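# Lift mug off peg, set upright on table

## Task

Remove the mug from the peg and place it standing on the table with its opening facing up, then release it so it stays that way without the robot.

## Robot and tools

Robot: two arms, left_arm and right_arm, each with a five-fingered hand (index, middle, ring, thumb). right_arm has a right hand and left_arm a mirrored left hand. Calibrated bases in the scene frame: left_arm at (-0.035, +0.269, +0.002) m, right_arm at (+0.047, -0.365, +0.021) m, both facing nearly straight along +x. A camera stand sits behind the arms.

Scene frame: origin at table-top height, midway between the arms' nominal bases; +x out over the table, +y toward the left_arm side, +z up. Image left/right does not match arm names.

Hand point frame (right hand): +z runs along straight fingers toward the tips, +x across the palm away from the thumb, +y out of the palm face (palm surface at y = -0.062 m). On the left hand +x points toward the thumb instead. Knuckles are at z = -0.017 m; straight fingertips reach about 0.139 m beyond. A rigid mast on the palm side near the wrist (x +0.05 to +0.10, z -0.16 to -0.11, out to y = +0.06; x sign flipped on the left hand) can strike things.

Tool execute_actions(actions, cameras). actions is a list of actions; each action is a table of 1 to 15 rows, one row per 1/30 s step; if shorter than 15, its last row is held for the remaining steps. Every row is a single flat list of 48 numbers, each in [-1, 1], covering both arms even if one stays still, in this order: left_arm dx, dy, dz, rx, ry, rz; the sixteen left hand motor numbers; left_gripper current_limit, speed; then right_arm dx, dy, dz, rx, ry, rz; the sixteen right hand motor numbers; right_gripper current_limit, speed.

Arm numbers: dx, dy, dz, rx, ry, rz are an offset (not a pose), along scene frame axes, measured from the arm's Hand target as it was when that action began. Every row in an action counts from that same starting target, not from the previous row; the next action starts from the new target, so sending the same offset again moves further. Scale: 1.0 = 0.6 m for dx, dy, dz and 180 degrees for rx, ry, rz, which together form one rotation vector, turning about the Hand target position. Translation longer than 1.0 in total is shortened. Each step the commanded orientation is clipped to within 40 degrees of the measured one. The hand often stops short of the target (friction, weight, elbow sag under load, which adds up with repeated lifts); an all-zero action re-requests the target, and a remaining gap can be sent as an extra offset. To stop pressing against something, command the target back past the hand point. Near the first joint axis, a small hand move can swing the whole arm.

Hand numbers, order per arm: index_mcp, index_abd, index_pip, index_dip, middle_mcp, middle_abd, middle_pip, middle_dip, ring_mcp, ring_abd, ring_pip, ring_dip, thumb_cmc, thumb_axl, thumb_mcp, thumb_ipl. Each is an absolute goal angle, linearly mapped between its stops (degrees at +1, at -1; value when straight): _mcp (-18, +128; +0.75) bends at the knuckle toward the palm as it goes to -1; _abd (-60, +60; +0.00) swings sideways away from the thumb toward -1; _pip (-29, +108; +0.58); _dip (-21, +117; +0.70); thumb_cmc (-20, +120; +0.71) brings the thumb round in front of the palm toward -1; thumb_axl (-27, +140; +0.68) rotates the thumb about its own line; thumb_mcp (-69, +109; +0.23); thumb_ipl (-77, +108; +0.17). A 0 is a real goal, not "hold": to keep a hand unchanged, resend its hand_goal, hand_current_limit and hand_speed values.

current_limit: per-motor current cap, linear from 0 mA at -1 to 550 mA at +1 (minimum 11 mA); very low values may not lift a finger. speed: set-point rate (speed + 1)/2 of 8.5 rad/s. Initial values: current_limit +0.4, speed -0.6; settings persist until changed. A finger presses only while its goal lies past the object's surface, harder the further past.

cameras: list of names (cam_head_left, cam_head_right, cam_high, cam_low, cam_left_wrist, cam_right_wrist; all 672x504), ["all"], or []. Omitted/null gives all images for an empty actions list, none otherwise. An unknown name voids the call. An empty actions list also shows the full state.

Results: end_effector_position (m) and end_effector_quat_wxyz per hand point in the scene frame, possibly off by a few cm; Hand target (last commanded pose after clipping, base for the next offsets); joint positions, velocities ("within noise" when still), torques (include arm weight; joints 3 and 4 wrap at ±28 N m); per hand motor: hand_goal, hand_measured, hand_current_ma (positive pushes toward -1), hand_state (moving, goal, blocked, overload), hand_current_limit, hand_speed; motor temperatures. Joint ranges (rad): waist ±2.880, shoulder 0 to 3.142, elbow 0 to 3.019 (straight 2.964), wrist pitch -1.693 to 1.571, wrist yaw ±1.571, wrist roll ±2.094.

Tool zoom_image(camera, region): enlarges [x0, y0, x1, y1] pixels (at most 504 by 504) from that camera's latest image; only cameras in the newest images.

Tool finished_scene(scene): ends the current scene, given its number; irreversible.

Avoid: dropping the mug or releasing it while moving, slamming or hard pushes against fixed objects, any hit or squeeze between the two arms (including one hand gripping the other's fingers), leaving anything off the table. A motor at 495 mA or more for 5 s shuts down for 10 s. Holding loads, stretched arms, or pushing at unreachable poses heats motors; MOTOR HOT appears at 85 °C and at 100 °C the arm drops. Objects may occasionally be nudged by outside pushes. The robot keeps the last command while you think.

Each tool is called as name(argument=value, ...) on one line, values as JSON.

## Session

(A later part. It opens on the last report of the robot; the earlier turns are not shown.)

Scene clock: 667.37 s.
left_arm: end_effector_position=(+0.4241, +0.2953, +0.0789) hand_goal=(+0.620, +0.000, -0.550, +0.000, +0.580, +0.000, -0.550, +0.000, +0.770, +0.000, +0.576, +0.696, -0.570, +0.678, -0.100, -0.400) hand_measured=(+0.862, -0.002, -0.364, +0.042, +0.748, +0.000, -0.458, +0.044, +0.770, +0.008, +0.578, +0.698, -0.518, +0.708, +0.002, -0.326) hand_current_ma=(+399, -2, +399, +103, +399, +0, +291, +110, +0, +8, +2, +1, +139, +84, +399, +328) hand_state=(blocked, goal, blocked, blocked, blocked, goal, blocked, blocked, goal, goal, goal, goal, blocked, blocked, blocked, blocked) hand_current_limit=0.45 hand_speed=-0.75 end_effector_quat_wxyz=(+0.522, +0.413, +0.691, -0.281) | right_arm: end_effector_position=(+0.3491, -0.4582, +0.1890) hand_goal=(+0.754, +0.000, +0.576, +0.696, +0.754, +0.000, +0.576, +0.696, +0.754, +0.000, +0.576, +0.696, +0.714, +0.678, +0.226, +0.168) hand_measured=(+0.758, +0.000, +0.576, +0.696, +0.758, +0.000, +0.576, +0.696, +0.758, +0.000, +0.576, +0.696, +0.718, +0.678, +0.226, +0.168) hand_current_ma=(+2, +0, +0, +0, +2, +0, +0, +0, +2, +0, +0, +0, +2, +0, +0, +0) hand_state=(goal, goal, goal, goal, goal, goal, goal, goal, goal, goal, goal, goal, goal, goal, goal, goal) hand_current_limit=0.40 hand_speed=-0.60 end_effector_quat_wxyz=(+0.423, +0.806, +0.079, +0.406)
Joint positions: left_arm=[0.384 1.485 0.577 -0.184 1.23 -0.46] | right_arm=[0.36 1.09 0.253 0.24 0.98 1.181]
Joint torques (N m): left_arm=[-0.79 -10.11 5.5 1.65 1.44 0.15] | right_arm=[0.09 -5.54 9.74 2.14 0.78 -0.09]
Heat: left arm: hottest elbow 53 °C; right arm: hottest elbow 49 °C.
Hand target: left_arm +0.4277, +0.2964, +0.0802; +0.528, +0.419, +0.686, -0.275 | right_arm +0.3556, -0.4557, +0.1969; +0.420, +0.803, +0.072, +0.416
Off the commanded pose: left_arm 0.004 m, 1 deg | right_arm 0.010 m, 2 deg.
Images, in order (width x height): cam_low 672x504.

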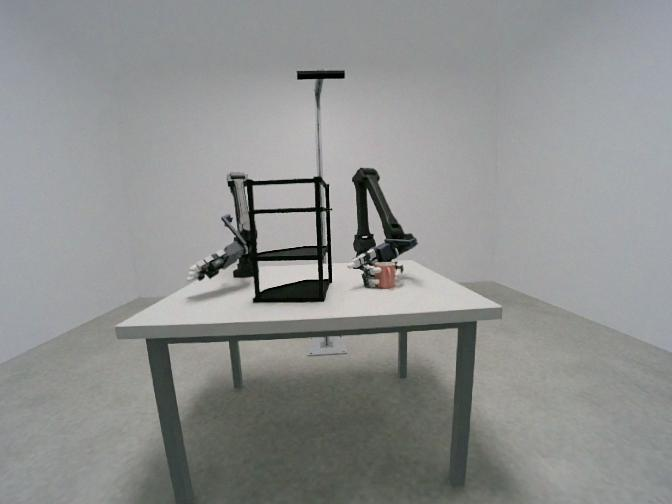

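execute_actions(actions=[[[0,0,0.004,0,0,0,0.885,0,-0.34,0.06,0.775,0,-0.43,0.06,0.77,0,0.576,0.696,-0.515,0.7,0.03,-0.28,0.4,-0.85,0,0,0,0,0,0,0.754,0,0.576,0.696,0.754,0,0.576,0.696,0.754,0,0.576,0.696,0.714,0.678,0.226,0.168,0.4,-0.6]],[[0,0,0.008,0,0,0,0.95,0,-0.25,0.12,0.8,0,-0.34,0.12,0.77,0,0.576,0.696,-0.51,0.69,0.14,-0.12,0.4,-0.85,0,0,0,0,0,0,0.754,0,0.576,0.696,0.754,0,0.576,0.696,0.754,0,0.576,0.696,0.714,0.678,0.226,0.168,0.4,-0.6]]], cameras=["cam_low","cam_high"])

zoom_image(camera="cam_low", region=[350, 240, 430, 310])

zoom_image(camera="cam_high", region=[360, 95, 440, 175])

Scene clock: 695.13 s.
left_arm: end_effector_position=(+0.4241, +0.2951, +0.0791) hand_goal=(+0.950, +0.000, -0.250, +0.120, +0.800, +0.000, -0.340, +0.120, +0.770, +0.000, +0.576, +0.696, -0.510, +0.690, +0.140, -0.120) hand_measured=(+0.944, +0.000, -0.252, +0.118, +0.798, +0.000, -0.342, +0.118, +0.770, +0.008, +0.578, +0.698, -0.504, +0.694, +0.136, -0.122) hand_current_ma=(-8, +0, -2, -3, -3, +0, -2, -2, +0, +8, +2, +1, +9, +7, -6, -3) hand_state=(goal, goal, goal, goal, goal, goal, goal, goal, goal, goal, goal, goal, goal, goal, goal, goal) hand_current_limit=0.40 hand_speed=-0.85 end_effector_quat_wxyz=(+0.522, +0.413, +0.691, -0.282) | right_arm: end_effector_position=(+0.3491, -0.4582, +0.1890) hand_goal=(+0.754, +0.000, +0.576, +0.696, +0.754, +0.000, +0.576, +0.696, +0.754, +0.000, +0.576, +0.696, +0.714, +0.678, +0.226, +0.168) hand_measured=(+0.758, +0.000, +0.576, +0.696, +0.758, +0.000, +0.576, +0.696, +0.758, +0.000, +0.576, +0.696, +0.718, +0.678, +0.226, +0.168) hand_current_ma=(+2, +0, +0, +0, +2, +0, +0, +0, +2, +0, +0, +0, +2, +0, +0, +0) hand_state=(goal, goal, goal, goal, goal, goal, goal, goal, goal, goal, goal, goal, goal, goal, goal, goal) hand_current_limit=0.40 hand_speed=-0.60 end_effector_quat_wxyz=(+0.423, +0.806, +0.079, +0.406)
Joint positions: left_arm=[0.384 1.485 0.577 -0.184 1.231 -0.46] | right_arm=[0.36 1.09 0.253 0.24 0.98 1.181]
Joint torques (N m): left_arm=[-0.79 -12.28 5.91 0.98 1.35 0.14] | right_arm=[1.14 -4.72 9.8 2.25 0.78 -0.06]
Heat: left arm: hottest elbow 51 °C; right arm: hottest elbow 48 °C.
Hand target: left_arm +0.4277, +0.2964, +0.0874; +0.528, +0.418, +0.686, -0.275 | right_arm +0.3556, -0.4557, +0.1969; +0.420, +0.803, +0.072, +0.416
Off the commanded pose: left_arm 0.009 m, 1 deg | right_arm 0.010 m, 2 deg.
Images, in order (width x height): cam_high 672x504, cam_low 672x504.

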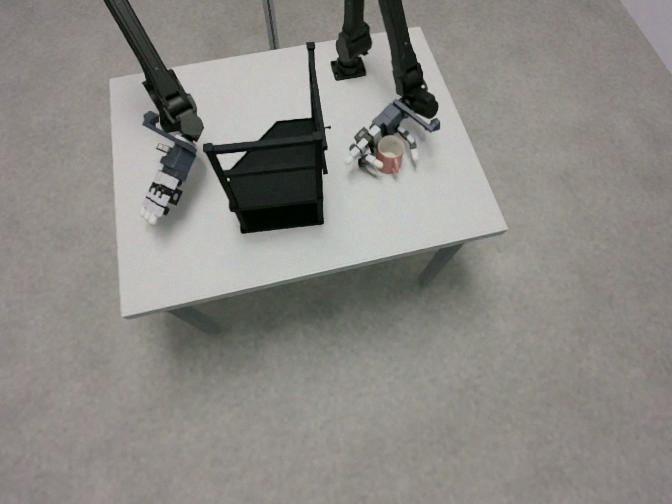

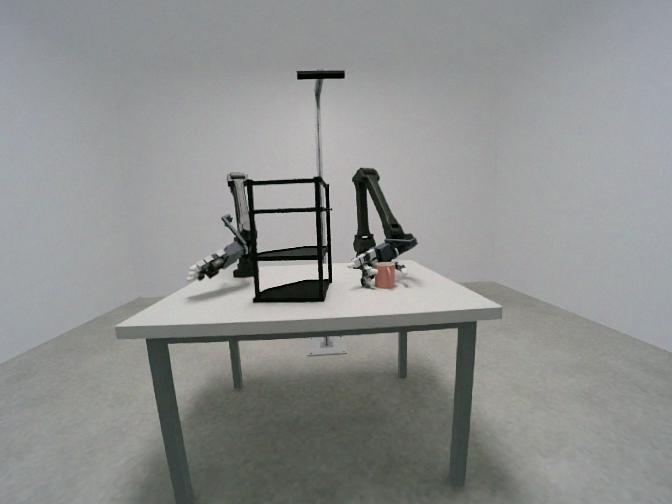

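Scaled by 6.300 from the camera's 672x504 image, which has a finer 960x720 frame.

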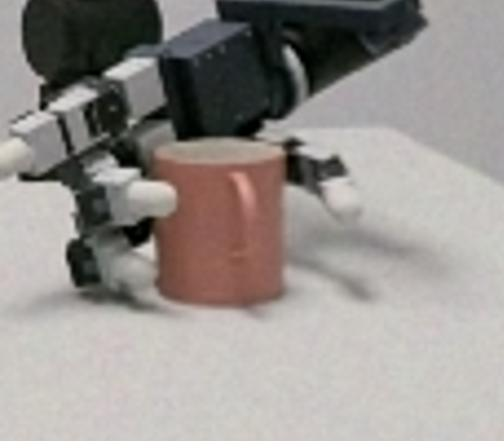

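Scaled by 6.300 from the camera's 672x504 image, which has a finer 960x720 frame.

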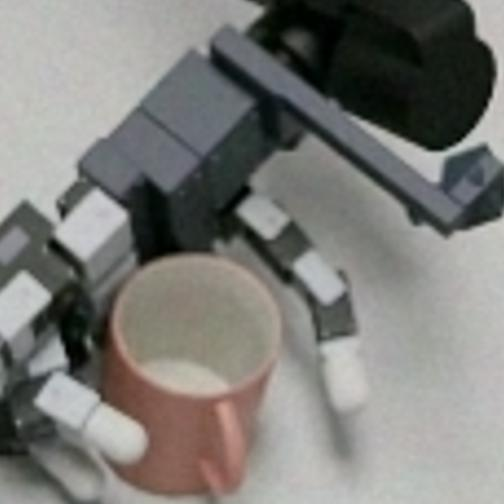

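execute_actions(actions=[[[0.0075,-0.013,0.02,0,0,0,0.9,0,-0.1,0.3,0.77,0,-0.1,0.3,0.77,0,0.576,0.696,-0.5,0.678,0.22,0.1,0.4,-0.8,0,0,0,0,0,0,0.754,0,0.576,0.696,0.754,0,0.576,0.696,0.754,0,0.576,0.696,0.714,0.678,0.226,0.168,0.4,-0.6]],[[-0.012,-0.007,0.025,0,0,0,0.84,0,0.15,0.5,0.77,0,0.15,0.5,0.77,0,0.576,0.696,-0.45,0.678,0.226,0.168,0.4,-0.7,0,0,0,0,0,0,0.754,0,0.576,0.696,0.754,0,0.576,0.696,0.754,0,0.576,0.696,0.714,0.678,0.226,0.168,0.4,-0.6]]], cameras=["cam_low","cam_high"])

zoom_image(camera="cam_high", region=[360, 95, 440, 175])

zoom_image(camera="cam_low", region=[350, 240, 430, 310])

Scene clock: 714.30 s.
left_arm: end_effector_position=(+0.4260, +0.2875, +0.1131) hand_goal=(+0.840, +0.000, +0.150, +0.500, +0.770, +0.000, +0.150, +0.500, +0.770, +0.000, +0.576, +0.696, -0.450, +0.678, +0.226, +0.168) hand_measured=(+0.842, +0.000, +0.148, +0.498, +0.772, +0.000, +0.148, +0.498, +0.770, +0.008, +0.578, +0.698, -0.442, +0.680, +0.222, +0.166) hand_current_ma=(+2, +0, -3, -3, +3, +1, -2, -2, +0, +8, +2, +1, +11, +3, -6, -4) hand_state=(goal, goal, goal, goal, goal, goal, goal, goal, goal, goal, goal, goal, goal, goal, goal, goal) hand_current_limit=0.40 hand_speed=-0.70 end_effector_quat_wxyz=(+0.531, +0.419, +0.685, -0.270) | right_arm: end_effector_position=(+0.3491, -0.4582, +0.1890) hand_goal=(+0.754, +0.000, +0.576, +0.696, +0.754, +0.000, +0.576, +0.696, +0.754, +0.000, +0.576, +0.696, +0.714, +0.678, +0.226, +0.168) hand_measured=(+0.758, +0.000, +0.576, +0.696, +0.758, +0.000, +0.576, +0.696, +0.758, +0.000, +0.576, +0.696, +0.718, +0.678, +0.226, +0.168) hand_current_ma=(+2, +0, +0, +0, +2, +0, +0, +0, +2, +0, +0, +0, +2, +0, +0, +0) hand_state=(goal, goal, goal, goal, goal, goal, goal, goal, goal, goal, goal, goal, goal, goal, goal, goal) hand_current_limit=0.40 hand_speed=-0.60 end_effector_quat_wxyz=(+0.423, +0.806, +0.079, +0.406)
Joint positions: left_arm=[0.359 1.385 0.577 -0.184 1.218 -0.529] | right_arm=[0.36 1.09 0.253 0.24 0.98 1.181]
Joint torques (N m): left_arm=[-0.73 -10.75 6.11 0.55 1.17 0.03] | right_arm=[0.5 -5.01 9.46 2.13 0.8 -0.05]
Motor temperatures (°C): left_arm=[29 34 50 28 37 27] | right_arm=[29 29 48 29 31 27]
Heat: left arm: hottest elbow 50 °C; right arm: hottest elbow 48 °C.
Hand target: left_arm +0.4249, +0.2843, +0.1143; +0.528, +0.419, +0.686, -0.275 | right_arm +0.3556, -0.4557, +0.1969; +0.420, +0.803, +0.072, +0.416
Off the commanded pose: left_arm 0.004 m, 1 deg | right_arm 0.010 m, 2 deg.
Images, in order (width x height): cam_high 672x504, cam_low 672x504.

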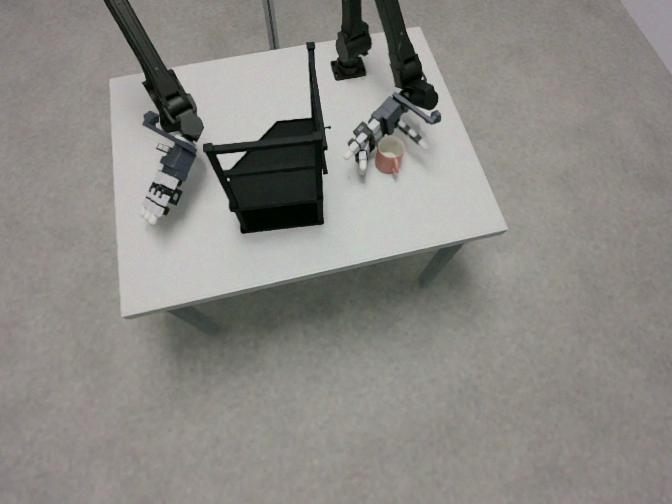

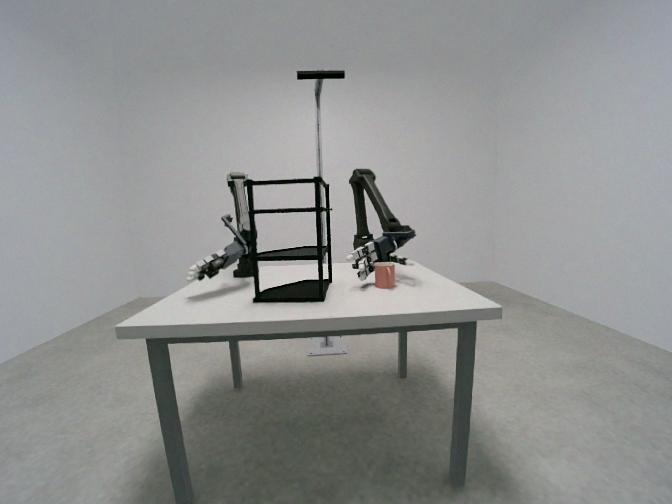

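Scaled by 6.300 from the camera's 672x504 image, which has a finer 960x720 frame.

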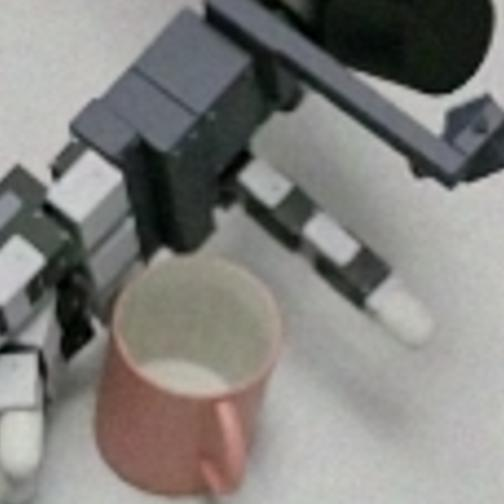

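Scaled by 6.300 from the camera's 672x504 image, which has a finer 960x720 frame.

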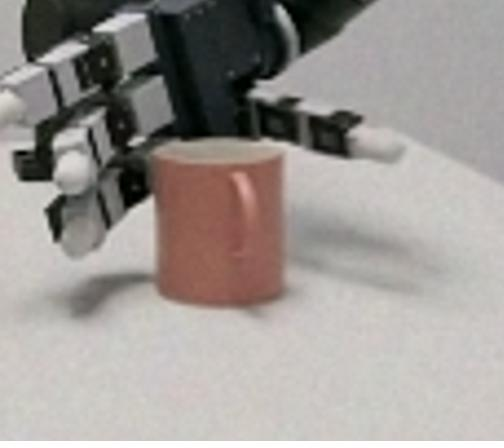

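execute_actions(actions=[[[-0.05,-0.028,0.02,0,0,0,0.8,0,0.3,0.6,0.77,0,0.3,0.6,0.77,0,0.576,0.696,-0.4,0.678,0.226,0.168,0.4,-0.6,0,0,0,0,0,0,0.754,0,0.576,0.696,0.754,0,0.576,0.696,0.754,0,0.576,0.696,0.714,0.678,0.226,0.168,0.4,-0.6]],[[-0.08,-0.04,0.05,0,0,0,0.77,0,0.5,0.69,0.77,0,0.5,0.69,0.77,0,0.576,0.696,-0.4,0.678,0.226,0.168,0.4,-0.6,0,0,0,0,0,0,0.754,0,0.576,0.696,0.754,0,0.576,0.696,0.754,0,0.576,0.696,0.714,0.678,0.226,0.168,0.4,-0.6]]], cameras=["cam_low","cam_high"])

zoom_image(camera="cam_low", region=[350, 240, 430, 310])

Scene clock: 729.20 s.
left_arm: end_effector_position=(+0.3493, +0.2456, +0.1573) hand_goal=(+0.770, +0.000, +0.500, +0.690, +0.770, +0.000, +0.500, +0.690, +0.770, +0.000, +0.576, +0.696, -0.400, +0.678, +0.226, +0.168) hand_measured=(+0.770, +0.002, +0.498, +0.688, +0.770, +0.002, +0.498, +0.688, +0.770, +0.008, +0.578, +0.698, -0.392, +0.680, +0.222, +0.166) hand_current_ma=(+1, +1, -2, -3, +0, +1, -2, -2, +0, +8, +2, +1, +11, +3, -6, -3) hand_state=(goal, goal, goal, goal, goal, goal, goal, goal, goal, goal, goal, goal, goal, goal, goal, goal) hand_current_limit=0.40 hand_speed=-0.60 end_effector_quat_wxyz=(+0.532, +0.421, +0.683, -0.270) | right_arm: end_effector_position=(+0.3491, -0.4582, +0.1890) hand_goal=(+0.754, +0.000, +0.576, +0.696, +0.754, +0.000, +0.576, +0.696, +0.754, +0.000, +0.576, +0.696, +0.714, +0.678, +0.226, +0.168) hand_measured=(+0.758, +0.000, +0.576, +0.696, +0.758, +0.000, +0.576, +0.696, +0.758, +0.000, +0.576, +0.696, +0.718, +0.678, +0.226, +0.168) hand_current_ma=(+2, +0, +0, +0, +2, +0, +0, +0, +2, +0, +0, +0, +2, +0, +0, +0) hand_state=(goal, goal, goal, goal, goal, goal, goal, goal, goal, goal, goal, goal, goal, goal, goal, goal) hand_current_limit=0.40 hand_speed=-0.60 end_effector_quat_wxyz=(+0.423, +0.806, +0.079, +0.406)
Joint positions: left_arm=[0.306 0.98 0.414 -0.314 1.188 -0.645] | right_arm=[0.36 1.09 0.253 0.24 0.98 1.181]
Joint torques (N m): left_arm=[-0.97 -6.48 7.45 0.54 1.09 0.01] | right_arm=[0.85 -5.25 9.69 2.22 0.81 -0.07]
Heat: left arm: hottest elbow 49 °C; right arm: hottest elbow 48 °C.
Hand target: left_arm +0.3469, +0.2436, +0.1563; +0.528, +0.418, +0.686, -0.275 | right_arm +0.3556, -0.4557, +0.1969; +0.420, +0.803, +0.072, +0.416
Off the commanded pose: left_arm 0.003 m, 1 deg | right_arm 0.010 m, 2 deg.
Images, in order (width x height): cam_high 672x504, cam_low 672x504.

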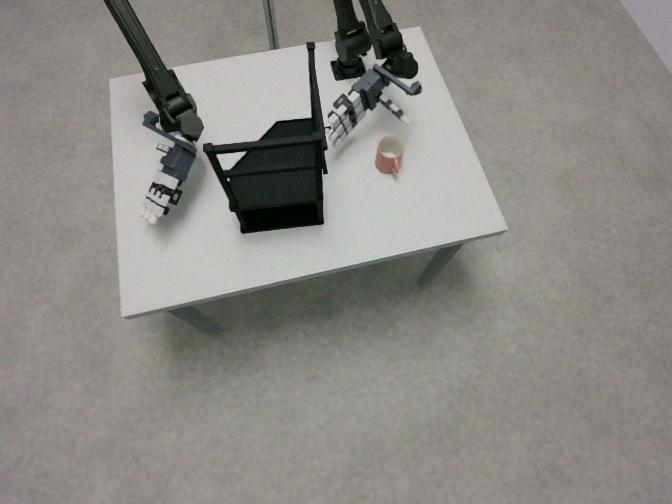

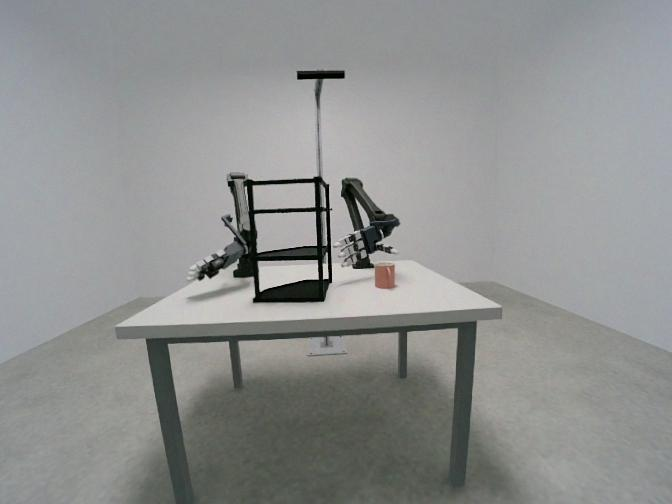

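Scaled by 6.300 from the camera's 672x504 image, which has a finer 960x720 frame.

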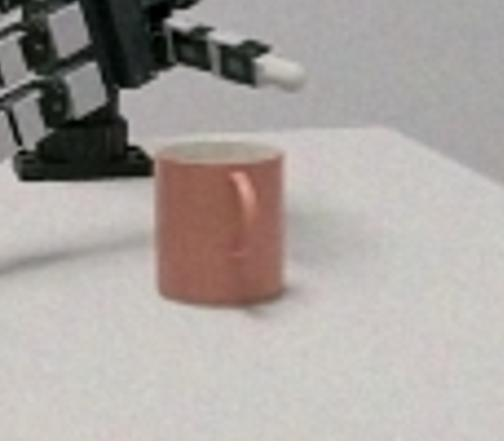

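finished_scene(scene=3)

The scene is finished: the task was done.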